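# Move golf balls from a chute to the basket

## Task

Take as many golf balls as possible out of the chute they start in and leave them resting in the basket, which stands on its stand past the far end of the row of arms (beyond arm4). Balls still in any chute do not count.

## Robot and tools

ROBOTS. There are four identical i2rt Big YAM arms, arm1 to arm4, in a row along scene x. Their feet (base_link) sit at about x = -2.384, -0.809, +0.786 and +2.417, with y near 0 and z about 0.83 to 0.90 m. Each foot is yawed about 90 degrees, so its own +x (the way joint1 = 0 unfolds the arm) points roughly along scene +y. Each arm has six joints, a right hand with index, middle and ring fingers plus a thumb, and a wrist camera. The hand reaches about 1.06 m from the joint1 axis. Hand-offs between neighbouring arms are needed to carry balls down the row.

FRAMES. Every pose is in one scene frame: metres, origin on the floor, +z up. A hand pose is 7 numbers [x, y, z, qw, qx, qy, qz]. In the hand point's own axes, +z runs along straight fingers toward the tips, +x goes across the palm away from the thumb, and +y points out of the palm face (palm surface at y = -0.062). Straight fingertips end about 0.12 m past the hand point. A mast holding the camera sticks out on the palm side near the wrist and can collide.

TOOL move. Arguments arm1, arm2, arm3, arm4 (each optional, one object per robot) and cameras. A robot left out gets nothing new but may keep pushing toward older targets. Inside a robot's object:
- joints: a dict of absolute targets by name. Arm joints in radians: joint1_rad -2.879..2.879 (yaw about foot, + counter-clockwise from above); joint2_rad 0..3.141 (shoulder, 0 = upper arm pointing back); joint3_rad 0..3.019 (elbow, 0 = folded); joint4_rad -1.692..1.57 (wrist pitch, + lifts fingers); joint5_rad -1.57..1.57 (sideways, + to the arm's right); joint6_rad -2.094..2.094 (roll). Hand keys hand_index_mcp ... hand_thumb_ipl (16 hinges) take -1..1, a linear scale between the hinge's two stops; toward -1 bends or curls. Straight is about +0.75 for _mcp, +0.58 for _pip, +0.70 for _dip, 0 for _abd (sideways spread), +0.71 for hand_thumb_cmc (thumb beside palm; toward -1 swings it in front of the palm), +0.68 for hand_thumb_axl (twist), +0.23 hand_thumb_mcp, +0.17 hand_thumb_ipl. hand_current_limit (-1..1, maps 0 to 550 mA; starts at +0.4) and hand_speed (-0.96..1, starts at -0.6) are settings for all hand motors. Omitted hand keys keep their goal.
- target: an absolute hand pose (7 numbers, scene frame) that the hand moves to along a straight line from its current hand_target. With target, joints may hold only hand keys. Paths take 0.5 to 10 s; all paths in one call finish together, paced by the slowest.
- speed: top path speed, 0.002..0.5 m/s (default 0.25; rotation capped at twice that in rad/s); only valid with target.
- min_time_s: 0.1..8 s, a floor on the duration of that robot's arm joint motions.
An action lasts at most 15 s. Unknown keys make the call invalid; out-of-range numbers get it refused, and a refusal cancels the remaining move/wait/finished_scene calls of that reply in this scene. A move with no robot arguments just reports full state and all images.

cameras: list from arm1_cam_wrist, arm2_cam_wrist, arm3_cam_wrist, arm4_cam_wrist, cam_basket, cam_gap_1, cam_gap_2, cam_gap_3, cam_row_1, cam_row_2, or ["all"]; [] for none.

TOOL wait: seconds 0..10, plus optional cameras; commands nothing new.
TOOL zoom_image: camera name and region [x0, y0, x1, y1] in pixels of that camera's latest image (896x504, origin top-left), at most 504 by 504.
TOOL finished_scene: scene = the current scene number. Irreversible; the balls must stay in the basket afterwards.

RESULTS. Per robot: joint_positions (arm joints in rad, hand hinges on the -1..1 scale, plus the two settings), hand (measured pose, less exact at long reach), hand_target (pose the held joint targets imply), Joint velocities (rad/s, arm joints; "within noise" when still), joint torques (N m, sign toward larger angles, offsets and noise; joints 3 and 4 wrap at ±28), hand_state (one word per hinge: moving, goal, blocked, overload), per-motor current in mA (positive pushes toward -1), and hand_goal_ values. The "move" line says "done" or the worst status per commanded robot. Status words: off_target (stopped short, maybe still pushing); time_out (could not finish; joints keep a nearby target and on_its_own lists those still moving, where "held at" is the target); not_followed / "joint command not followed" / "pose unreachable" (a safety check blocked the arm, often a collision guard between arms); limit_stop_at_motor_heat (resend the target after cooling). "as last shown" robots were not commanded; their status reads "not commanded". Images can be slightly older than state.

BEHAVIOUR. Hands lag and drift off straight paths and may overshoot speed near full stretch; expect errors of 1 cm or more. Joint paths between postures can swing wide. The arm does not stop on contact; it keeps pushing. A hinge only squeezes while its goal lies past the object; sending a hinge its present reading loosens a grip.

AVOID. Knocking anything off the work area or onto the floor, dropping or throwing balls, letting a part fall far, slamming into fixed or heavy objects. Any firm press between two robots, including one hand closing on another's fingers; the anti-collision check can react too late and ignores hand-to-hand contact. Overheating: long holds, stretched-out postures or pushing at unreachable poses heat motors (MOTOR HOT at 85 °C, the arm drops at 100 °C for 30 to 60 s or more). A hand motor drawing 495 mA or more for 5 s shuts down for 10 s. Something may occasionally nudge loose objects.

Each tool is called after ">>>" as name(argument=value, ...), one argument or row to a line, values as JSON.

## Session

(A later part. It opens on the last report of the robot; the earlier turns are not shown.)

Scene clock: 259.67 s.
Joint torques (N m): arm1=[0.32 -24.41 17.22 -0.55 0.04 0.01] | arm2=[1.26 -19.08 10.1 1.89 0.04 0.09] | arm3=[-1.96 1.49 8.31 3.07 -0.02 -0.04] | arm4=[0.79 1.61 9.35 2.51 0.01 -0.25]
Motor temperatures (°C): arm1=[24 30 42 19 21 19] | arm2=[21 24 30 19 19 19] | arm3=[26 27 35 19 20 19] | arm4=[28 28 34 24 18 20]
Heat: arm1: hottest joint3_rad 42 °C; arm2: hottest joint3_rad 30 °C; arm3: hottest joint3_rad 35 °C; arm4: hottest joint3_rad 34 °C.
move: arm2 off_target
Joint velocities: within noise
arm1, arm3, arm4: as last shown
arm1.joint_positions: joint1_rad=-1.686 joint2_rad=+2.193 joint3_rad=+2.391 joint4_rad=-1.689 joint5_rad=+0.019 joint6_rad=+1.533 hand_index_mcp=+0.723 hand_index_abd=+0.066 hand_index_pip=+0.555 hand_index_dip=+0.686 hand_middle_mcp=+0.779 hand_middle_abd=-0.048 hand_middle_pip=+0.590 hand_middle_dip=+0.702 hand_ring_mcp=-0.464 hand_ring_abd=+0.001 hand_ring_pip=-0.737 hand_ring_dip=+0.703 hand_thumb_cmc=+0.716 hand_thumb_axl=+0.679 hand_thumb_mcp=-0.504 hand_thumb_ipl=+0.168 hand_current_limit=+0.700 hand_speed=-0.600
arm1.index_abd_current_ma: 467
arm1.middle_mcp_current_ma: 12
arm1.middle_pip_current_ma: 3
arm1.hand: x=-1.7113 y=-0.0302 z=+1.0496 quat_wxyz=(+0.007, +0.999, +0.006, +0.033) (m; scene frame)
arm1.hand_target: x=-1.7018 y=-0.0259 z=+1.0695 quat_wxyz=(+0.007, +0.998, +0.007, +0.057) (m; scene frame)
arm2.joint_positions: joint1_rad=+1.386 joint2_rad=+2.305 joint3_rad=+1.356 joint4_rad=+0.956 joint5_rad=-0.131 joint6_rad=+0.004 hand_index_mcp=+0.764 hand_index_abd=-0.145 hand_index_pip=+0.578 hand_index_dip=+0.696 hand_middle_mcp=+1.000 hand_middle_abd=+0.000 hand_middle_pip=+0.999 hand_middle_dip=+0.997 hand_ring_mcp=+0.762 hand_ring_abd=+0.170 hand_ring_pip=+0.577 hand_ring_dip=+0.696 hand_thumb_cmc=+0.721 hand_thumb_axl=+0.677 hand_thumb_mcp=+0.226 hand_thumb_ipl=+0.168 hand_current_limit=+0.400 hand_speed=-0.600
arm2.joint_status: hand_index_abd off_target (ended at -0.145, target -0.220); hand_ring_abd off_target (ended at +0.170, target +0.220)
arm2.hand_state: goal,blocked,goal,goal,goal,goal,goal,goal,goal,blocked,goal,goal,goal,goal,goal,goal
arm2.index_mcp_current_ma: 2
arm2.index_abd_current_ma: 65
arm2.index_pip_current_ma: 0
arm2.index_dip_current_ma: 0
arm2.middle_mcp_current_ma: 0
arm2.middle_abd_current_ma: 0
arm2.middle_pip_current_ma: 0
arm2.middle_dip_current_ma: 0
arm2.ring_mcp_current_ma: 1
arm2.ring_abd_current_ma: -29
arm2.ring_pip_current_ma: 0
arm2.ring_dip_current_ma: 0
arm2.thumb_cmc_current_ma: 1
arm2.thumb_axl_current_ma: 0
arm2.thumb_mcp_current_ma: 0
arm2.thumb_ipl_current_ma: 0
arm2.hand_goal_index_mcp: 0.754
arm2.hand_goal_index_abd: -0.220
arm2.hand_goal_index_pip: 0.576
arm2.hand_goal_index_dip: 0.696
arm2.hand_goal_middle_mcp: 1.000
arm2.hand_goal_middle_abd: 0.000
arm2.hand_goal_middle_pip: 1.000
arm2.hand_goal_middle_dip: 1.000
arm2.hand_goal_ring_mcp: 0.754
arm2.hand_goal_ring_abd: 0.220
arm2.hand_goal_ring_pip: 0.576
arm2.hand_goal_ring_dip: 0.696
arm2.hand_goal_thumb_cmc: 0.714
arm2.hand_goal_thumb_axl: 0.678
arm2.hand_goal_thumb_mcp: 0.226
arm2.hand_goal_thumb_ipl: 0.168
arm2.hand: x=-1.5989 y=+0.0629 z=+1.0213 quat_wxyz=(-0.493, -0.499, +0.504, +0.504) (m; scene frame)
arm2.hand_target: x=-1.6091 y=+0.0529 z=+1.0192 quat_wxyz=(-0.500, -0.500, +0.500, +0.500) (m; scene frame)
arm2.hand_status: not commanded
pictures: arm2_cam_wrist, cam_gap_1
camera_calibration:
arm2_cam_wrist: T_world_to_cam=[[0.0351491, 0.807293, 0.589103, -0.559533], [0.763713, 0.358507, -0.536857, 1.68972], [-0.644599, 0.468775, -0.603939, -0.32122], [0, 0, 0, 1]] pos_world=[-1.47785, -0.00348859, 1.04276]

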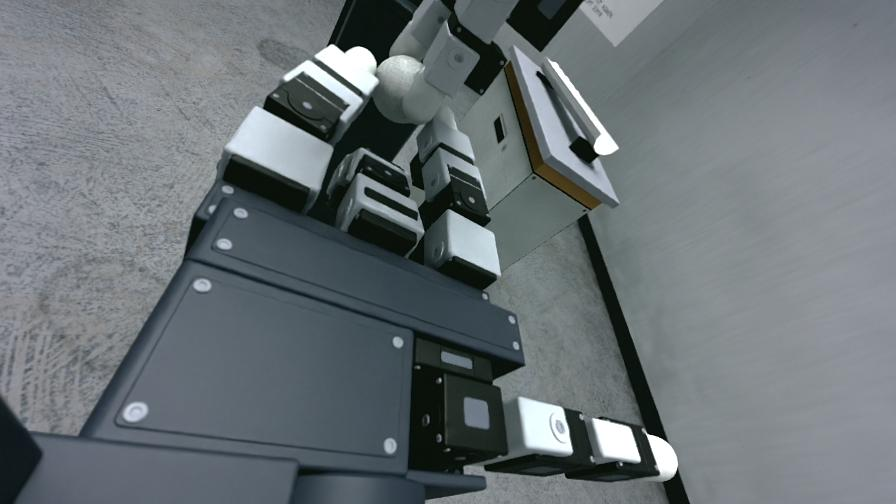

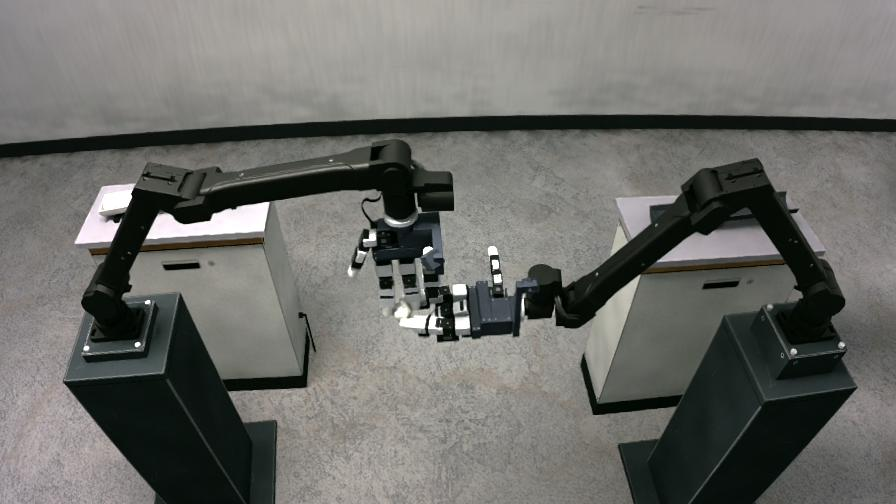

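>>> move(
  arm2={"joints": {"hand_index_abd": -0.45, "hand_ring_abd": 0.47}},
  cameras=["arm2_cam_wrist", "cam_gap_1"],
)

>>> zoom_image(
  camera="arm2_cam_wrist",
  region=[250, 0, 550, 200],
)

Scene clock: 261.13 s.
Joint torques (N m): arm1=[0.26 -24.41 17.26 -0.57 0.05 0] | arm2=[1.2 -18.84 10.06 1.84 0.05 0.09] | arm3=[-2.02 1.44 8.31 3.07 -0.02 -0.04] | arm4=[0.73 1.67 9.31 2.52 0.01 -0.26]
Motor temperatures (°C): arm1=[24 30 42 19 21 19] | arm2=[21 24 30 19 19 19] | arm3=[26 27 35 19 20 19] | arm4=[28 28 34 24 18 20]
Heat: arm1: hottest joint3_rad 42 °C; arm2: hottest joint3_rad 30 °C; arm3: hottest joint3_rad 35 °C; arm4: hottest joint3_rad 34 °C.
move: arm2 off_target
Joint velocities: within noise
arm1: as last shown
arm1.index_abd_current_ma: 468
arm2.joint_positions: joint1_rad=+1.386 joint2_rad=+2.305 joint3_rad=+1.356 joint4_rad=+0.956 joint5_rad=-0.131 joint6_rad=+0.004 hand_index_mcp=+0.764 hand_index_abd=-0.146 hand_index_pip=+0.578 hand_index_dip=+0.696 hand_middle_mcp=+1.000 hand_middle_abd=+0.000 hand_middle_pip=+0.999 hand_middle_dip=+0.997 hand_ring_mcp=+0.762 hand_ring_abd=+0.181 hand_ring_pip=+0.577 hand_ring_dip=+0.696 hand_thumb_cmc=+0.721 hand_thumb_axl=+0.677 hand_thumb_mcp=+0.226 hand_thumb_ipl=+0.168 hand_current_limit=+0.400 hand_speed=-0.600
arm2.joint_status: hand_index_abd off_target (ended at -0.146, target -0.450); hand_ring_abd off_target (ended at +0.181, target +0.470)
arm2.hand_state: goal,blocked,goal,goal,goal,goal,goal,goal,goal,blocked,goal,goal,goal,goal,goal,goal
arm2.index_mcp_current_ma: 2
arm2.index_abd_current_ma: 385
arm2.index_pip_current_ma: 0
arm2.index_dip_current_ma: 0
arm2.middle_mcp_current_ma: 0
arm2.middle_abd_current_ma: 0
arm2.middle_pip_current_ma: 0
arm2.middle_dip_current_ma: 0
arm2.ring_mcp_current_ma: 1
arm2.ring_abd_current_ma: -385
arm2.ring_pip_current_ma: 0
arm2.ring_dip_current_ma: 0
arm2.thumb_cmc_current_ma: 1
arm2.thumb_axl_current_ma: 0
arm2.thumb_mcp_current_ma: 0
arm2.thumb_ipl_current_ma: 0
arm2.hand_goal_index_mcp: 0.754
arm2.hand_goal_index_abd: -0.450
arm2.hand_goal_index_pip: 0.576
arm2.hand_goal_index_dip: 0.696
arm2.hand_goal_middle_mcp: 1.000
arm2.hand_goal_middle_abd: 0.000
arm2.hand_goal_middle_pip: 1.000
arm2.hand_goal_middle_dip: 1.000
arm2.hand_goal_ring_mcp: 0.754
arm2.hand_goal_ring_abd: 0.470
arm2.hand_goal_ring_pip: 0.576
arm2.hand_goal_ring_dip: 0.696
arm2.hand_goal_thumb_cmc: 0.714
arm2.hand_goal_thumb_axl: 0.678
arm2.hand_goal_thumb_mcp: 0.226
arm2.hand_goal_thumb_ipl: 0.168
arm2.hand: x=-1.5989 y=+0.0629 z=+1.0213 quat_wxyz=(-0.493, -0.499, +0.504, +0.504) (m; scene frame)
arm2.hand_target: x=-1.6091 y=+0.0529 z=+1.0192 quat_wxyz=(-0.500, -0.500, +0.500, +0.500) (m; scene frame)
arm2.hand_status: not commanded
arm3.joint_positions: joint1_rad=-0.323 joint2_rad=+0.633 joint3_rad=+1.453 joint4_rad=-1.216 joint5_rad=-0.019 joint6_rad=+1.127 hand_index_mcp=+0.755 hand_index_abd=+0.001 hand_index_pip=+0.577 hand_index_dip=+0.696 hand_middle_mcp=+0.755 hand_middle_abd=+0.001 hand_middle_pip=+0.577 hand_middle_dip=+0.696 hand_ring_mcp=+0.755 hand_ring_abd=+0.001 hand_ring_pip=+0.577 hand_ring_dip=+0.696 hand_thumb_cmc=+0.714 hand_thumb_axl=+0.677 hand_thumb_mcp=+0.226 hand_thumb_ipl=+0.168 hand_current_limit=+0.400 hand_speed=-0.600
arm3.joint_status: not commanded
arm3.hand_state: goal,goal,goal,goal,goal,goal,goal,goal,goal,goal,goal,goal,goal,goal,goal,goal
arm3.index_mcp_current_ma: 1
arm3.index_abd_current_ma: 1
arm3.index_pip_current_ma: 1
arm3.index_dip_current_ma: 0
arm3.middle_mcp_current_ma: 1
arm3.middle_abd_current_ma: 1
arm3.middle_pip_current_ma: 1
arm3.middle_dip_current_ma: 0
arm3.ring_mcp_current_ma: 1
arm3.ring_abd_current_ma: 1
arm3.ring_pip_current_ma: 1
arm3.ring_dip_current_ma: 0
arm3.thumb_cmc_current_ma: 1
arm3.thumb_axl_current_ma: -1
arm3.thumb_mcp_current_ma: 0
arm3.thumb_ipl_current_ma: 0
arm3.hand_goal_index_mcp: 0.754
arm3.hand_goal_index_abd: 0.000
arm3.hand_goal_index_pip: 0.576
arm3.hand_goal_index_dip: 0.696
arm3.hand_goal_middle_mcp: 0.754
arm3.hand_goal_middle_abd: 0.000
arm3.hand_goal_middle_pip: 0.576
arm3.hand_goal_middle_dip: 0.696
arm3.hand_goal_ring_mcp: 0.754
arm3.hand_goal_ring_abd: 0.000
arm3.hand_goal_ring_pip: 0.576
arm3.hand_goal_ring_dip: 0.696
arm3.hand_goal_thumb_cmc: 0.714
arm3.hand_goal_thumb_axl: 0.678
arm3.hand_goal_thumb_mcp: 0.226
arm3.hand_goal_thumb_ipl: 0.168
arm3.hand: x=+0.9440 y=+0.1189 z=+1.4372 quat_wxyz=(-0.234, +0.541, +0.630, +0.506) (m; scene frame)
arm3.hand_target: x=+0.9429 y=+0.1151 z=+1.4509 quat_wxyz=(-0.239, +0.535, +0.623, +0.518) (m; scene frame)
arm3.hand_status: not commanded
arm4.joint_positions: joint1_rad=+0.153 joint2_rad=+0.616 joint3_rad=+1.405 joint4_rad=-1.359 joint5_rad=-0.094 joint6_rad=+1.074 hand_index_mcp=+0.754 hand_index_abd=+0.000 hand_index_pip=+0.577 hand_index_dip=+0.696 hand_middle_mcp=+0.754 hand_middle_abd=+0.000 hand_middle_pip=+0.577 hand_middle_dip=+0.696 hand_ring_mcp=+0.754 hand_ring_abd=+0.000 hand_ring_pip=+0.577 hand_ring_dip=+0.696 hand_thumb_cmc=+0.714 hand_thumb_axl=+0.677 hand_thumb_mcp=+0.226 hand_thumb_ipl=+0.168 hand_current_limit=+0.400 hand_speed=-0.600
arm4.joint_status: not commanded
arm4.hand_state: goal,goal,goal,goal,goal,goal,goal,goal,goal,goal,goal,goal,goal,goal,goal,goal
arm4.index_mcp_current_ma: 0
arm4.index_abd_current_ma: 0
arm4.index_pip_current_ma: 0
arm4.index_dip_current_ma: 0
arm4.middle_mcp_current_ma: 0
arm4.middle_abd_current_ma: 0
arm4.middle_pip_current_ma: 0
arm4.middle_dip_current_ma: 0
arm4.ring_mcp_current_ma: 0
arm4.ring_abd_current_ma: 0
arm4.ring_pip_current_ma: 0
arm4.ring_dip_current_ma: 0
arm4.thumb_cmc_current_ma: 0
arm4.thumb_axl_current_ma: 0
arm4.thumb_mcp_current_ma: 0
arm4.thumb_ipl_current_ma: 0
arm4.hand_goal_index_mcp: 0.754
arm4.hand_goal_index_abd: 0.000
arm4.hand_goal_index_pip: 0.576
arm4.hand_goal_index_dip: 0.696
arm4.hand_goal_middle_mcp: 0.754
arm4.hand_goal_middle_abd: 0.000
arm4.hand_goal_middle_pip: 0.576
arm4.hand_goal_middle_dip: 0.696
arm4.hand_goal_ring_mcp: 0.754
arm4.hand_goal_ring_abd: 0.000
arm4.hand_goal_ring_pip: 0.576
arm4.hand_goal_ring_dip: 0.696
arm4.hand_goal_thumb_cmc: 0.714
arm4.hand_goal_thumb_axl: 0.678
arm4.hand_goal_thumb_mcp: 0.226
arm4.hand_goal_thumb_ipl: 0.168
arm4.hand: x=+2.4418 y=+0.3180 z=+1.4496 quat_wxyz=(-0.315, +0.359, +0.801, +0.362) (m; scene frame)
arm4.hand_target: x=+2.4423 y=+0.3150 z=+1.4644 quat_wxyz=(-0.323, +0.354, +0.794, +0.374) (m; scene frame)
arm4.hand_status: not commanded
pictures: arm2_cam_wrist, cam_gap_1
camera_calibration:
arm2_cam_wrist: T_world_to_cam=[[0.0351491, 0.807293, 0.589103, -0.559533], [0.763713, 0.358507, -0.536857, 1.68972], [-0.644599, 0.468775, -0.603939, -0.32122], [0, 0, 0, 1]] pos_world=[-1.47785, -0.00348859, 1.04276]

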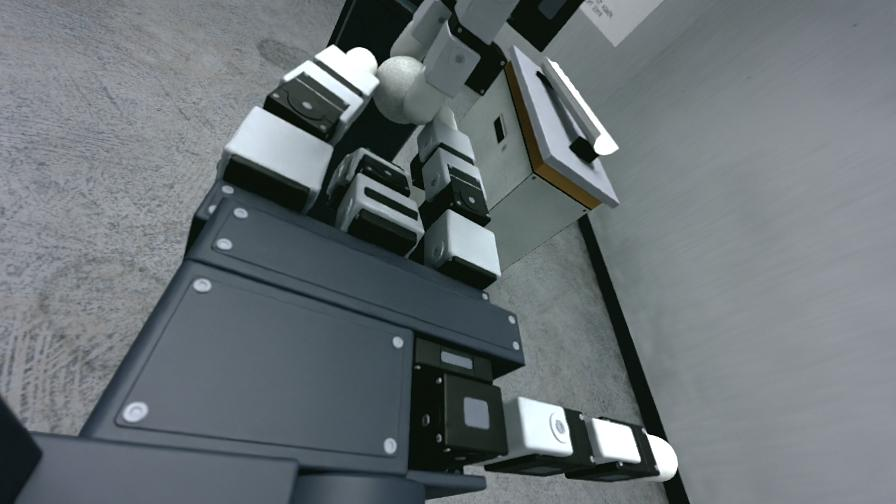

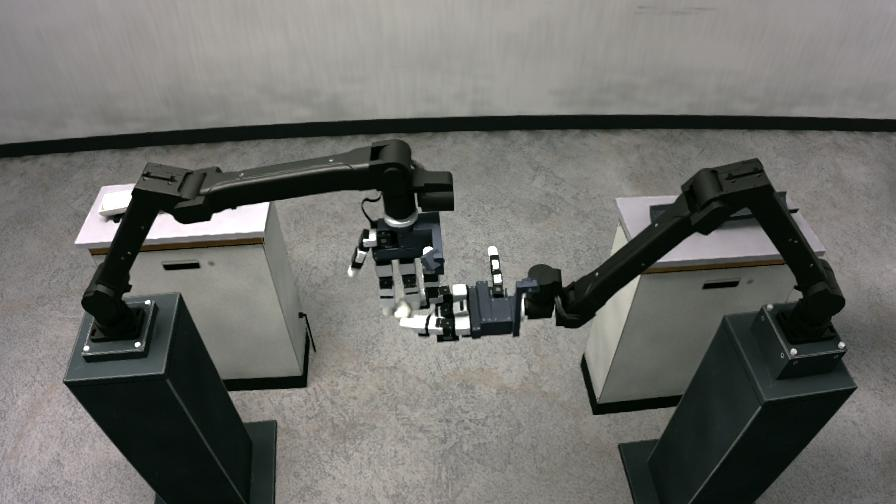

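Scaled by 1.680 from the camera's 896x504 image, which has a finer 1280x720 frame.

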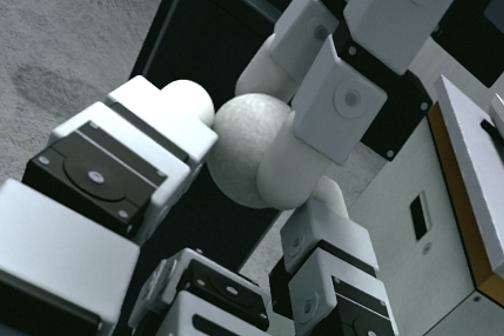

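>>> move(
  arm1={"joints": {"hand_index_abd": 0.18, "hand_middle_abd": -0.15}},
  cameras=["arm2_cam_wrist", "cam_gap_1"],
)

>>> zoom_image(
  camera="arm2_cam_wrist",
  region=[250, 0, 550, 200],
)

>>> zoom_image(
  camera="cam_gap_1",
  region=[340, 220, 560, 380],
)

Scene clock: 263.17 s.
Joint torques (N m): arm1=[0.26 -24.35 17.24 -0.58 0.05 -0.01] | arm2=[1.38 -19.49 10.09 2.04 0.06 0.09] | arm3=[-1.96 1.49 8.31 3.07 -0.02 -0.04] | arm4=[0.79 1.55 9.32 2.51 0.01 -0.26]
Motor temperatures (°C): arm1=[24 30 42 19 21 19] | arm2=[21 24 30 19 19 19] | arm3=[26 27 35 19 20 19] | arm4=[28 28 34 24 18 20]
Heat: arm1: hottest joint3_rad 42 °C; arm2: hottest joint3_rad 30 °C; arm3: hottest joint3_rad 35 °C; arm4: hottest joint3_rad 34 °C.
move: arm1 done
Joint velocities: within noise
arm1.joint_positions: joint1_rad=-1.686 joint2_rad=+2.193 joint3_rad=+2.391 joint4_rad=-1.689 joint5_rad=+0.019 joint6_rad=+1.533 hand_index_mcp=+0.750 hand_index_abd=+0.176 hand_index_pip=+0.572 hand_index_dip=+0.693 hand_middle_mcp=+0.756 hand_middle_abd=-0.146 hand_middle_pip=+0.578 hand_middle_dip=+0.699 hand_ring_mcp=-0.464 hand_ring_abd=+0.001 hand_ring_pip=-0.737 hand_ring_dip=+0.703 hand_thumb_cmc=+0.716 hand_thumb_axl=+0.679 hand_thumb_mcp=-0.504 hand_thumb_ipl=+0.168 hand_current_limit=+0.700 hand_speed=-0.600
arm1.joint_status: all done
arm1.hand_state: goal,goal,goal,goal,goal,goal,goal,goal,goal,goal,goal,goal,goal,goal,overload,goal
arm1.index_mcp_current_ma: 0
arm1.index_abd_current_ma: 0
arm1.index_pip_current_ma: 0
arm1.index_dip_current_ma: 0
arm1.middle_mcp_current_ma: 0
arm1.middle_abd_current_ma: 0
arm1.middle_pip_current_ma: 0
arm1.middle_dip_current_ma: 0
arm1.ring_mcp_current_ma: 5
arm1.ring_abd_current_ma: 0
arm1.ring_pip_current_ma: 0
arm1.ring_dip_current_ma: 0
arm1.thumb_cmc_current_ma: 0
arm1.thumb_axl_current_ma: 0
arm1.thumb_mcp_current_ma: 0
arm1.thumb_ipl_current_ma: 0
arm1.hand_goal_index_mcp: 0.754
arm1.hand_goal_index_abd: 0.180
arm1.hand_goal_index_pip: 0.576
arm1.hand_goal_index_dip: 0.696
arm1.hand_goal_middle_mcp: 0.754
arm1.hand_goal_middle_abd: -0.150
arm1.hand_goal_middle_pip: 0.576
arm1.hand_goal_middle_dip: 0.696
arm1.hand_goal_ring_mcp: -0.480
arm1.hand_goal_ring_abd: 0.000
arm1.hand_goal_ring_pip: -0.740
arm1.hand_goal_ring_dip: 0.700
arm1.hand_goal_thumb_cmc: 0.714
arm1.hand_goal_thumb_axl: 0.678
arm1.hand_goal_thumb_mcp: 0.226
arm1.hand_goal_thumb_ipl: 0.168
arm1.hand: x=-1.7113 y=-0.0298 z=+1.0495 quat_wxyz=(+0.007, +0.999, +0.006, +0.033) (m; scene frame)
arm1.hand_target: x=-1.7018 y=-0.0258 z=+1.0695 quat_wxyz=(+0.007, +0.998, +0.007, +0.057) (m; scene frame)
arm1.hand_status: not commanded
arm2, arm3, arm4: as last shown
arm2.joint_positions: joint1_rad=+1.387 joint2_rad=+2.311 joint3_rad=+1.356 joint4_rad=+0.952 joint5_rad=-0.131 joint6_rad=+0.004 hand_index_mcp=+0.767 hand_index_abd=-0.146 hand_index_pip=+0.580 hand_index_dip=+0.696 hand_middle_mcp=+1.000 hand_middle_abd=+0.000 hand_middle_pip=+0.999 hand_middle_dip=+0.997 hand_ring_mcp=+0.765 hand_ring_abd=+0.181 hand_ring_pip=+0.579 hand_ring_dip=+0.696 hand_thumb_cmc=+0.721 hand_thumb_axl=+0.677 hand_thumb_mcp=+0.226 hand_thumb_ipl=+0.168 hand_current_limit=+0.400 hand_speed=-0.600
arm2.index_mcp_current_ma: 3
arm2.ring_mcp_current_ma: 2
arm2.hand: x=-1.5994 y=+0.0624 z=+1.0154 quat_wxyz=(-0.491, -0.501, +0.507, +0.501) (m; scene frame)
arm2.hand_target: x=-1.6091 y=+0.0527 z=+1.0190 quat_wxyz=(-0.500, -0.500, +0.500, +0.500) (m; scene frame)
pictures: arm2_cam_wrist, cam_gap_1
camera_calibration:
arm2_cam_wrist: T_world_to_cam=[[0.0280647, 0.808238, 0.588187, -0.566136], [0.769031, 0.358452, -0.529249, 1.68782], [-0.638596, 0.467187, -0.6115, -0.307452], [0, 0, 0, 1]] pos_world=[-1.47843, -0.00379143, 1.03826]

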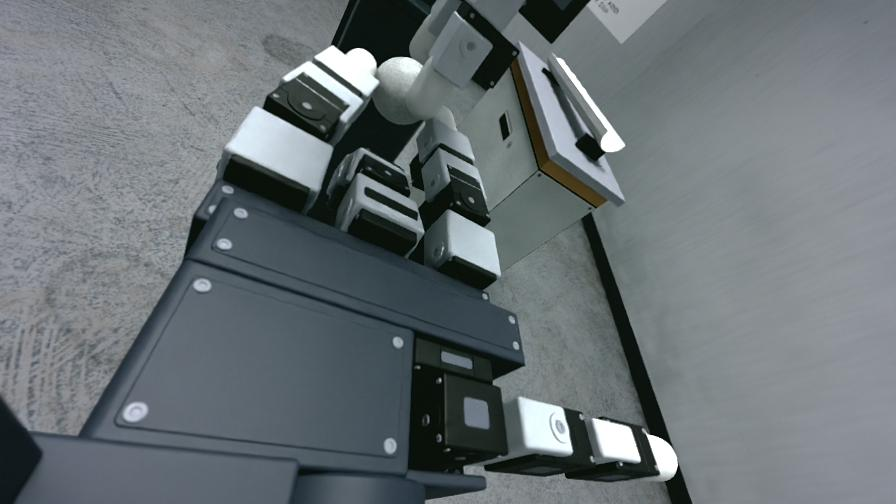

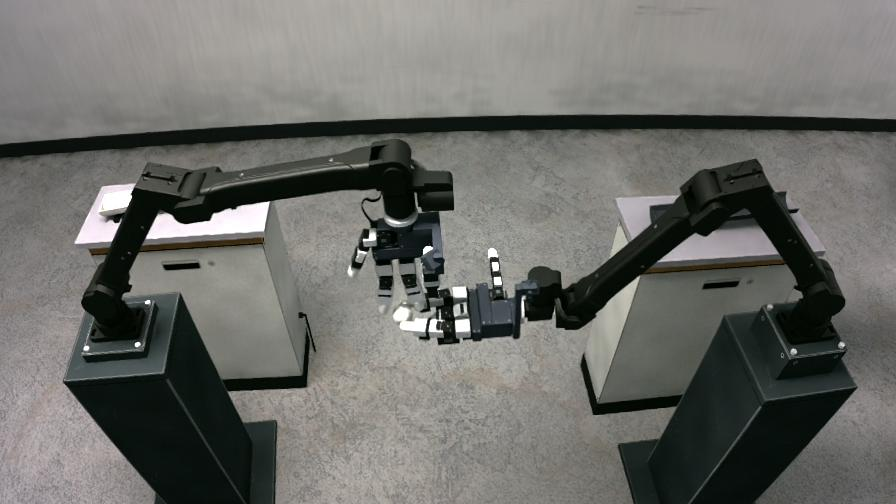

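Scaled by 1.680 from the camera's 896x504 image, which has a finer 1280x720 frame.

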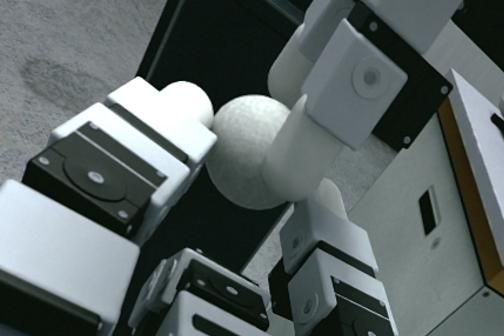

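Scaled by 2.291 from the camera's 896x504 image, which has a finer 1280x720 frame.

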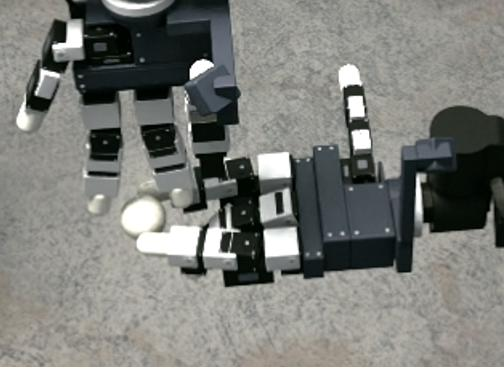

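>>> move(
  arm1={"target": [-1.71, -0.026, 1.16, 0, 1, 0, 0.02], "speed": 0.1},
  cameras=["arm2_cam_wrist", "cam_gap_1"],
)

>>> zoom_image(
  camera="cam_gap_1",
  region=[340, 180, 560, 380],
)

Scene clock: 265.80 s.
Joint torques (N m): arm1=[0.32 -25.35 16.39 -0.24 0.23 -0.17] | arm2=[1.32 -19.49 10.03 2.06 0.05 0.07] | arm3=[-1.96 1.49 8.31 3.08 -0.02 -0.04] | arm4=[0.79 1.55 9.32 2.55 0.02 -0.26]
Motor temperatures (°C): arm1=[24 30 43 19 21 19] | arm2=[21 25 30 19 19 19] | arm3=[26 27 35 19 20 19] | arm4=[28 28 34 24 18 20]
Heat: arm1: hottest joint3_rad 43 °C; arm2: hottest joint3_rad 30 °C; arm3: hottest joint3_rad 35 °C; arm4: hottest joint3_rad 34 °C.
move: arm1 off_target
Joint velocities: within noise
arm1.joint_positions: joint1_rad=-1.680 joint2_rad=+2.105 joint3_rad=+2.434 joint4_rad=-1.689 joint5_rad=+0.040 joint6_rad=+1.522 hand_index_mcp=+0.750 hand_index_abd=+0.176 hand_index_pip=+0.573 hand_index_dip=+0.693 hand_middle_mcp=+0.756 hand_middle_abd=-0.146 hand_middle_pip=+0.578 hand_middle_dip=+0.699 hand_ring_mcp=-0.465 hand_ring_abd=+0.001 hand_ring_pip=-0.737 hand_ring_dip=+0.703 hand_thumb_cmc=+0.716 hand_thumb_axl=+0.679 hand_thumb_mcp=-0.504 hand_thumb_ipl=+0.168 hand_current_limit=+0.700 hand_speed=-0.600
arm1.joint_status: not commanded
arm1.hand_state: goal,goal,goal,goal,goal,goal,goal,goal,goal,goal,goal,goal,goal,goal,overload,goal
arm1.index_mcp_current_ma: 0
arm1.index_abd_current_ma: 0
arm1.index_pip_current_ma: 0
arm1.index_dip_current_ma: 0
arm1.middle_mcp_current_ma: 0
arm1.middle_abd_current_ma: 0
arm1.middle_pip_current_ma: 0
arm1.middle_dip_current_ma: 0
arm1.ring_mcp_current_ma: 5
arm1.ring_abd_current_ma: 0
arm1.ring_pip_current_ma: 0
arm1.ring_dip_current_ma: 0
arm1.thumb_cmc_current_ma: 0
arm1.thumb_axl_current_ma: 0
arm1.thumb_mcp_current_ma: 0
arm1.thumb_ipl_current_ma: 0
arm1.hand_goal_index_mcp: 0.754
arm1.hand_goal_index_abd: 0.180
arm1.hand_goal_index_pip: 0.576
arm1.hand_goal_index_dip: 0.696
arm1.hand_goal_middle_mcp: 0.754
arm1.hand_goal_middle_abd: -0.150
arm1.hand_goal_middle_pip: 0.576
arm1.hand_goal_middle_dip: 0.696
arm1.hand_goal_ring_mcp: -0.480
arm1.hand_goal_ring_abd: 0.000
arm1.hand_goal_ring_pip: -0.740
arm1.hand_goal_ring_dip: 0.700
arm1.hand_goal_thumb_cmc: 0.714
arm1.hand_goal_thumb_axl: 0.678
arm1.hand_goal_thumb_mcp: 0.226
arm1.hand_goal_thumb_ipl: 0.168
arm1.hand: x=-1.7146 y=-0.0297 z=+1.1251 quat_wxyz=(+0.020, +0.995, +0.013, +0.098) (m; scene frame)
arm1.hand_target: x=-1.7123 y=-0.0259 z=+1.1588 quat_wxyz=(+0.022, +0.991, +0.021, +0.129) (m; scene frame)
arm1.hand_status: off_target (0.035 m and 9.4 deg from the pose sent, 0.111 m and 1.8 deg at the start; a joint's target at an end of its range on 43 of 44 steps)
arm2, arm3, arm4: as last shown
pictures: arm2_cam_wrist, cam_gap_1
camera_calibration:
arm2_cam_wrist: T_world_to_cam=[[0.0280647, 0.808238, 0.588187, -0.566136], [0.769031, 0.358452, -0.529249, 1.68782], [-0.638596, 0.467187, -0.6115, -0.307452], [0, 0, 0, 1]] pos_world=[-1.47843, -0.00379143, 1.03826]

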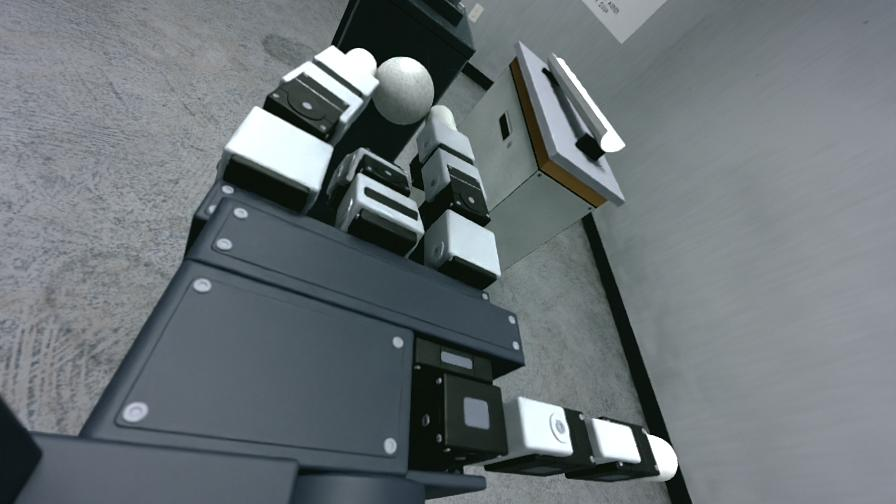

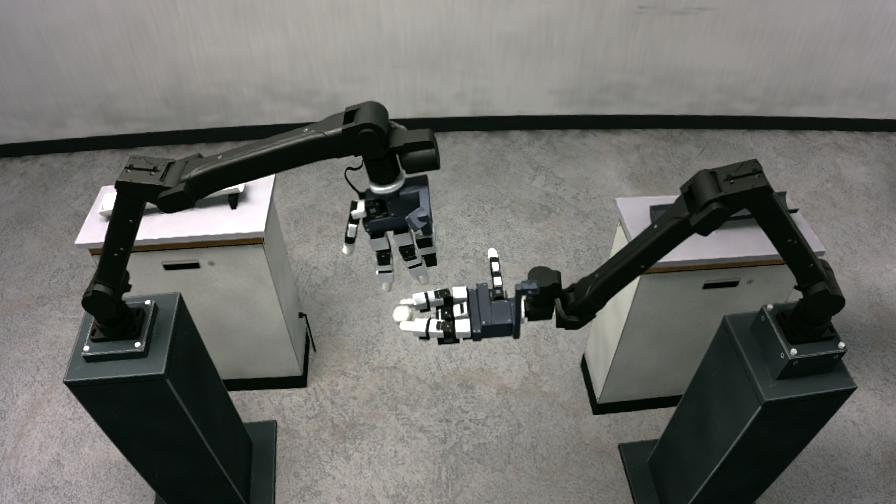

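Scaled by 2.291 from the camera's 896x504 image, which has a finer 1280x720 frame.

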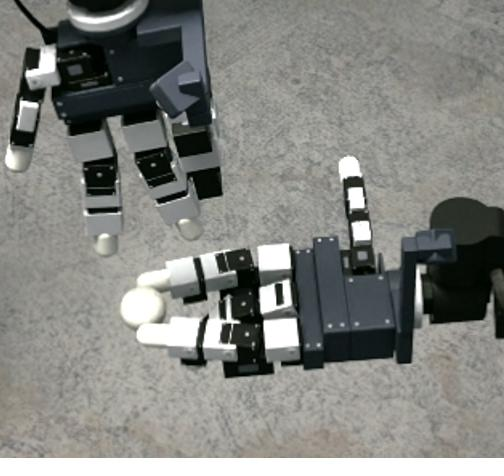

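>>> move(
  arm1={"joints": {"joint1_rad": -0.196, "joint2_rad": 1.463, "joint3_rad": 1.501, "joint4_rad": -1.571, "joint5_rad": -0.109, "joint6_rad": 0.538, "hand_ring_mcp": 1.0, "hand_ring_pip": 1.0, "hand_ring_dip": 1.0, "hand_index_abd": 0.136, "hand_middle_abd": -0.136, "hand_current_limit": 0.4}, "min_time_s": 6},
  arm2={"joints": {"hand_current_limit": 0.7}},
)

>>> move(
  arm1={"target": [-2.3443, 0.602, 1.01, -0.0731, 0.3101, 0.9468, 0.0425], "speed": 0.1},
  arm2={"joints": {"joint1_rad": 0.0, "joint2_rad": 1.46, "joint3_rad": 1.5, "joint4_rad": -1.5, "joint5_rad": 0.0, "joint6_rad": 0.0}, "min_time_s": 7},
  cameras=["arm1_cam_wrist", "arm2_cam_wrist", "cam_gap_1"],
)

>>> zoom_image(
  camera="arm1_cam_wrist",
  region=[300, 0, 600, 200],
)

Scene clock: 278.20 s.
Joint torques (N m): arm1=[-0.21 -15.62 10.36 0.5 -0.15 -0.17] | arm2=[1.2 -19.31 10.06 2.04 0.04 0.08] | arm3=[-1.96 1.44 8.31 3.07 -0.02 -0.04] | arm4=[0.73 1.55 9.31 2.54 0.01 -0.26]
Motor temperatures (°C): arm1=[24 32 42 19 21 19] | arm2=[21 26 31 19 19 19] | arm3=[26 27 36 19 20 19] | arm4=[28 28 34 24 18 20]
Heat: arm1: hottest joint3_rad 42 °C; arm2: hottest joint3_rad 31 °C; arm3: hottest joint3_rad 36 °C; arm4: hottest joint3_rad 34 °C.
move: arm1 done; arm2 done
Joint velocities: within noise
arm1.joint_positions: joint1_rad=-0.195 joint2_rad=+1.483 joint3_rad=+1.508 joint4_rad=-1.587 joint5_rad=-0.109 joint6_rad=+0.549 hand_index_mcp=+0.751 hand_index_abd=+0.139 hand_index_pip=+0.573 hand_index_dip=+0.693 hand_middle_mcp=+0.755 hand_middle_abd=-0.137 hand_middle_pip=+0.578 hand_middle_dip=+0.698 hand_ring_mcp=+0.990 hand_ring_abd=+0.001 hand_ring_pip=+0.993 hand_ring_dip=+0.998 hand_thumb_cmc=+0.716 hand_thumb_axl=+0.679 hand_thumb_mcp=-0.504 hand_thumb_ipl=+0.168 hand_current_limit=+0.400 hand_speed=-0.600
arm1.joint_status: all done
arm1.hand_state: goal,goal,goal,goal,goal,goal,goal,goal,goal,goal,goal,goal,goal,goal,overload,goal
arm1.index_mcp_current_ma: 0
arm1.index_abd_current_ma: 0
arm1.index_pip_current_ma: 0
arm1.index_dip_current_ma: 0
arm1.middle_mcp_current_ma: 0
arm1.middle_abd_current_ma: 0
arm1.middle_pip_current_ma: 0
arm1.middle_dip_current_ma: 0
arm1.ring_mcp_current_ma: -2
arm1.ring_abd_current_ma: 0
arm1.ring_pip_current_ma: -1
arm1.ring_dip_current_ma: 0
arm1.thumb_cmc_current_ma: 0
arm1.thumb_axl_current_ma: 0
arm1.thumb_mcp_current_ma: 0
arm1.thumb_ipl_current_ma: 0
arm1.hand_goal_index_mcp: 0.754
arm1.hand_goal_index_abd: 0.136
arm1.hand_goal_index_pip: 0.576
arm1.hand_goal_index_dip: 0.696
arm1.hand_goal_middle_mcp: 0.754
arm1.hand_goal_middle_abd: -0.136
arm1.hand_goal_middle_pip: 0.576
arm1.hand_goal_middle_dip: 0.696
arm1.hand_goal_ring_mcp: 1.000
arm1.hand_goal_ring_abd: 0.000
arm1.hand_goal_ring_pip: 1.000
arm1.hand_goal_ring_dip: 1.000
arm1.hand_goal_thumb_cmc: 0.714
arm1.hand_goal_thumb_axl: 0.678
arm1.hand_goal_thumb_mcp: 0.226
arm1.hand_goal_thumb_ipl: 0.168
arm1.hand: x=-2.2834 y=+0.5696 z=+1.1044 quat_wxyz=(-0.062, +0.320, +0.945, -0.006) (m; scene frame)
arm1.hand_target: x=-2.2836 y=+0.5697 z=+1.1120 quat_wxyz=(-0.065, +0.315, +0.947, +0.008) (m; scene frame)
arm1.hand_status: not commanded
arm2.joint_positions: joint1_rad=+1.387 joint2_rad=+2.311 joint3_rad=+1.356 joint4_rad=+0.952 joint5_rad=-0.131 joint6_rad=+0.004 hand_index_mcp=+0.767 hand_index_abd=-0.146 hand_index_pip=+0.580 hand_index_dip=+0.696 hand_middle_mcp=+1.000 hand_middle_abd=+0.000 hand_middle_pip=+0.999 hand_middle_dip=+0.997 hand_ring_mcp=+0.765 hand_ring_abd=+0.183 hand_ring_pip=+0.579 hand_ring_dip=+0.696 hand_thumb_cmc=+0.721 hand_thumb_axl=+0.677 hand_thumb_mcp=+0.226 hand_thumb_ipl=+0.168 hand_current_limit=+0.700 hand_speed=-0.600
arm2.joint_status: all done
arm2.hand_state: goal,blocked,goal,goal,goal,goal,goal,goal,goal,blocked,goal,goal,goal,goal,goal,goal
arm2.index_mcp_current_ma: 3
arm2.index_abd_current_ma: 467
arm2.index_pip_current_ma: 0
arm2.index_dip_current_ma: 0
arm2.middle_mcp_current_ma: 0
arm2.middle_abd_current_ma: 0
arm2.middle_pip_current_ma: 0
arm2.middle_dip_current_ma: 0
arm2.ring_mcp_current_ma: 2
arm2.ring_abd_current_ma: -467
arm2.ring_pip_current_ma: 0
arm2.ring_dip_current_ma: 0
arm2.thumb_cmc_current_ma: 1
arm2.thumb_axl_current_ma: 0
arm2.thumb_mcp_current_ma: 0
arm2.thumb_ipl_current_ma: 0
arm2.hand_goal_index_mcp: 0.754
arm2.hand_goal_index_abd: -0.450
arm2.hand_goal_index_pip: 0.576
arm2.hand_goal_index_dip: 0.696
arm2.hand_goal_middle_mcp: 1.000
arm2.hand_goal_middle_abd: 0.000
arm2.hand_goal_middle_pip: 1.000
arm2.hand_goal_middle_dip: 1.000
arm2.hand_goal_ring_mcp: 0.754
arm2.hand_goal_ring_abd: 0.470
arm2.hand_goal_ring_pip: 0.576
arm2.hand_goal_ring_dip: 0.696
arm2.hand_goal_thumb_cmc: 0.714
arm2.hand_goal_thumb_axl: 0.678
arm2.hand_goal_thumb_mcp: 0.226
arm2.hand_goal_thumb_ipl: 0.168
arm2.hand: x=-1.5994 y=+0.0624 z=+1.0154 quat_wxyz=(-0.491, -0.501, +0.507, +0.501) (m; scene frame)
arm2.hand_target: x=-1.6091 y=+0.0527 z=+1.0190 quat_wxyz=(-0.500, -0.500, +0.500, +0.500) (m; scene frame)
arm2.hand_status: not commanded
arm3, arm4: as last shown
pictures: none

Scene clock: 285.23 s.
Joint torques (N m): arm1=[-0.03 -13.39 10.62 0.77 -0.08 0.09] | arm2=[-1.08 -13.8 13.2 -0.27 0.22 0.04] | arm3=[-1.96 1.44 8.31 3.07 -0.02 -0.04] | arm4=[0.79 1.67 9.32 2.51 0.01 -0.26]
Motor temperatures (°C): arm1=[24 32 41 19 20 19] | arm2=[21 26 31 19 19 19] | arm3=[26 27 36 19 20 19] | arm4=[28 28 34 24 18 20]
Heat: arm1: hottest joint3_rad 41 °C; arm2: hottest joint3_rad 31 °C; arm3: hottest joint3_rad 36 °C; arm4: hottest joint3_rad 34 °C.
move: arm1 moving; arm2 done
Joint velocities: arm1=[within noise] | arm2=[-0.063 -0.054 0.017 -0.061 0.037 0.051] | arm3=[within noise] | arm4=[within noise]
arm1.joint_positions: joint1_rad=-0.063 joint2_rad=+1.511 joint3_rad=+1.279 joint4_rad=-1.220 joint5_rad=-0.096 joint6_rad=+0.660 hand_index_mcp=+0.751 hand_index_abd=+0.139 hand_index_pip=+0.573 hand_index_dip=+0.693 hand_middle_mcp=+0.754 hand_middle_abd=-0.137 hand_middle_pip=+0.578 hand_middle_dip=+0.698 hand_ring_mcp=+0.990 hand_ring_abd=+0.001 hand_ring_pip=+0.993 hand_ring_dip=+0.998 hand_thumb_cmc=+0.716 hand_thumb_axl=+0.679 hand_thumb_mcp=-0.504 hand_thumb_ipl=+0.168 hand_current_limit=+0.400 hand_speed=-0.600
arm1.joint_status: not commanded
arm1.hand_state: goal,goal,goal,goal,goal,goal,goal,goal,goal,goal,goal,goal,goal,goal,overload,goal
arm1.index_mcp_current_ma: 0
arm1.index_abd_current_ma: 0
arm1.index_pip_current_ma: 0
arm1.index_dip_current_ma: 0
arm1.middle_mcp_current_ma: 0
arm1.middle_abd_current_ma: 0
arm1.middle_pip_current_ma: 0
arm1.middle_dip_current_ma: 0
arm1.ring_mcp_current_ma: -2
arm1.ring_abd_current_ma: 0
arm1.ring_pip_current_ma: -1
arm1.ring_dip_current_ma: 0
arm1.thumb_cmc_current_ma: 0
arm1.thumb_axl_current_ma: 0
arm1.thumb_mcp_current_ma: 0
arm1.thumb_ipl_current_ma: 0
arm1.hand_goal_index_mcp: 0.754
arm1.hand_goal_index_abd: 0.136
arm1.hand_goal_index_pip: 0.576
arm1.hand_goal_index_dip: 0.696
arm1.hand_goal_middle_mcp: 0.754
arm1.hand_goal_middle_abd: -0.136
arm1.hand_goal_middle_pip: 0.576
arm1.hand_goal_middle_dip: 0.696
arm1.hand_goal_ring_mcp: 1.000
arm1.hand_goal_ring_abd: 0.000
arm1.hand_goal_ring_pip: 1.000
arm1.hand_goal_ring_dip: 1.000
arm1.hand_goal_thumb_cmc: 0.714
arm1.hand_goal_thumb_axl: 0.678
arm1.hand_goal_thumb_mcp: 0.226
arm1.hand_goal_thumb_ipl: 0.168
arm1.hand: x=-2.3429 y=+0.5996 z=+1.0145 quat_wxyz=(-0.073, +0.307, +0.948, +0.041) (m; scene frame)
arm1.hand_target: x=-2.3443 y=+0.6019 z=+1.0100 quat_wxyz=(-0.073, +0.310, +0.947, +0.042) (m; scene frame)
arm1.hand_status: moving (0.005 m and 0.4 deg from the pose sent, 0.117 m and 5.9 deg at the start)
arm2.joint_positions: joint1_rad=+0.010 joint2_rad=+1.482 joint3_rad=+1.452 joint4_rad=-1.489 joint5_rad=-0.001 joint6_rad=+0.004 hand_index_mcp=+0.767 hand_index_abd=-0.146 hand_index_pip=+0.580 hand_index_dip=+0.696 hand_middle_mcp=+0.997 hand_middle_abd=+0.000 hand_middle_pip=+0.999 hand_middle_dip=+0.997 hand_ring_mcp=+0.749 hand_ring_abd=+0.183 hand_ring_pip=+0.574 hand_ring_dip=+0.696 hand_thumb_cmc=+0.718 hand_thumb_axl=+0.677 hand_thumb_mcp=+0.224 hand_thumb_ipl=+0.168 hand_current_limit=+0.700 hand_speed=-0.600
arm2.joint_status: all done
arm2.hand_state: goal,blocked,goal,goal,goal,goal,goal,goal,goal,blocked,goal,goal,goal,goal,goal,goal
arm2.index_mcp_current_ma: 3
arm2.index_abd_current_ma: 468
arm2.index_pip_current_ma: 0
arm2.index_dip_current_ma: 0
arm2.middle_mcp_current_ma: 0
arm2.middle_abd_current_ma: 0
arm2.middle_pip_current_ma: 0
arm2.middle_dip_current_ma: 0
arm2.ring_mcp_current_ma: 0
arm2.ring_abd_current_ma: -467
arm2.ring_pip_current_ma: 0
arm2.ring_dip_current_ma: 0
arm2.thumb_cmc_current_ma: 0
arm2.thumb_axl_current_ma: 0
arm2.thumb_mcp_current_ma: 0
arm2.thumb_ipl_current_ma: 0
arm2.hand_goal_index_mcp: 0.754
arm2.hand_goal_index_abd: -0.450
arm2.hand_goal_index_pip: 0.576
arm2.hand_goal_index_dip: 0.696
arm2.hand_goal_middle_mcp: 1.000
arm2.hand_goal_middle_abd: 0.000
arm2.hand_goal_middle_pip: 1.000
arm2.hand_goal_middle_dip: 1.000
arm2.hand_goal_ring_mcp: 0.754
arm2.hand_goal_ring_abd: 0.470
arm2.hand_goal_ring_pip: 0.576
arm2.hand_goal_ring_dip: 0.696
arm2.hand_goal_thumb_cmc: 0.714
arm2.hand_goal_thumb_axl: 0.678
arm2.hand_goal_thumb_mcp: 0.226
arm2.hand_goal_thumb_ipl: 0.168
arm2.hand: x=-0.8146 y=+0.4805 z=+1.1524 quat_wxyz=(+0.005, -0.022, +0.999, +0.030) (m; scene frame)
arm2.hand_target: x=-0.8100 y=+0.4860 z=+1.1859 quat_wxyz=(+0.006, -0.019, +0.998, +0.060) (m; scene frame)
arm2.hand_status: not commanded
arm3, arm4: as last shown
pictures: arm1_cam_wrist, arm2_cam_wrist, cam_gap_1
camera_calibration:
arm1_cam_wrist: T_world_to_cam=[[0.988128, 0.038804, -0.148649, 2.48127], [0.123995, -0.77271, 0.622531, 0.0782362], [-0.0907062, -0.633572, -0.768348, 1.07036], [0, 0, 0, 1]] pos_world=[-2.36443, 0.642319, 1.14254]
arm2_cam_wrist: T_world_to_cam=[[0.783766, 0.617086, 0.0701156, 0.297823], [0.384736, -0.571053, 0.725173, -0.305026], [0.487534, -0.54139, -0.684987, 1.56882], [0, 0, 0, 1]] pos_world=[-0.880921, 0.491374, 1.27494]

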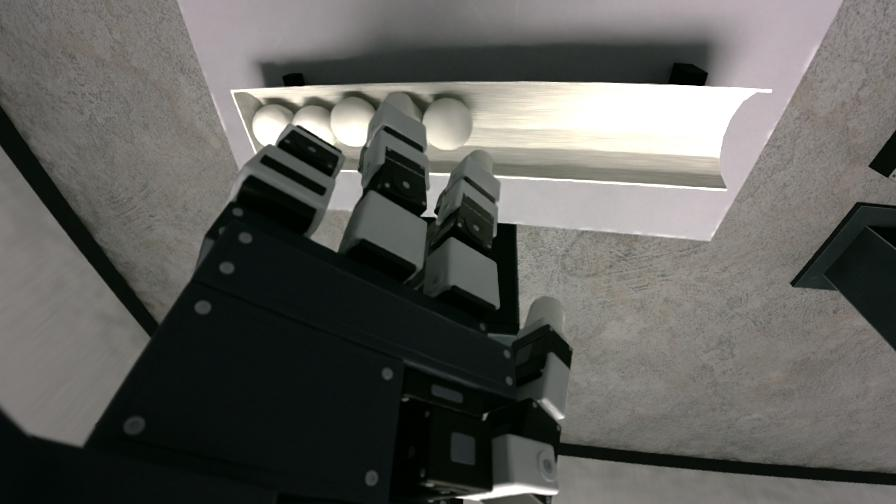

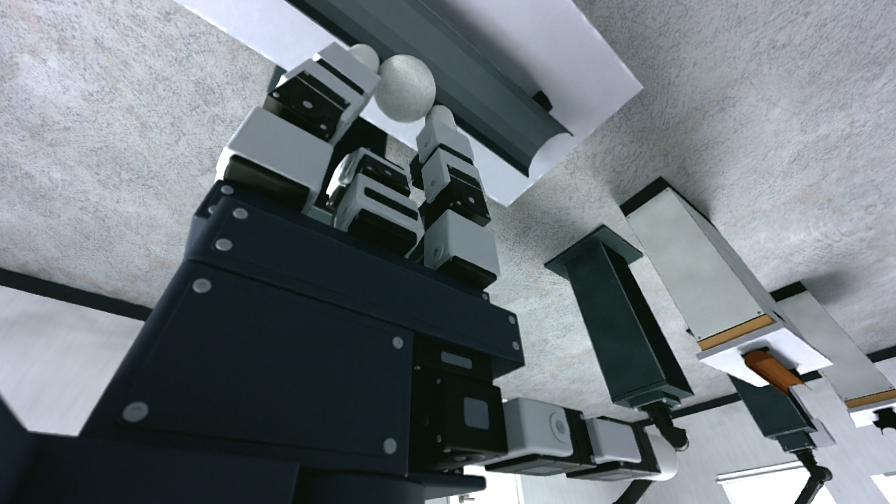

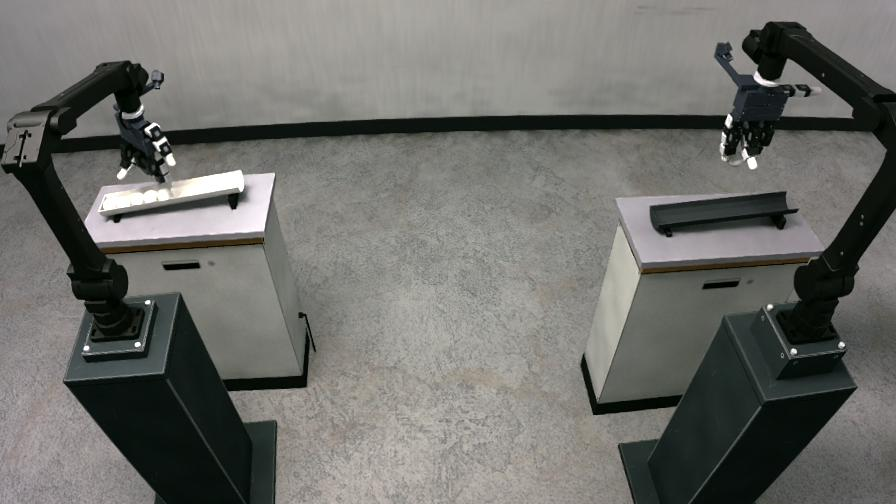

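Scaled by 1.680 from the camera's 896x504 image, which has a finer 1280x720 frame.

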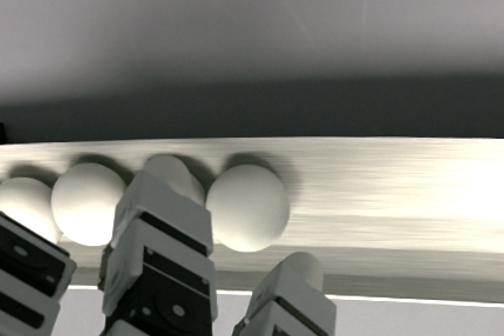

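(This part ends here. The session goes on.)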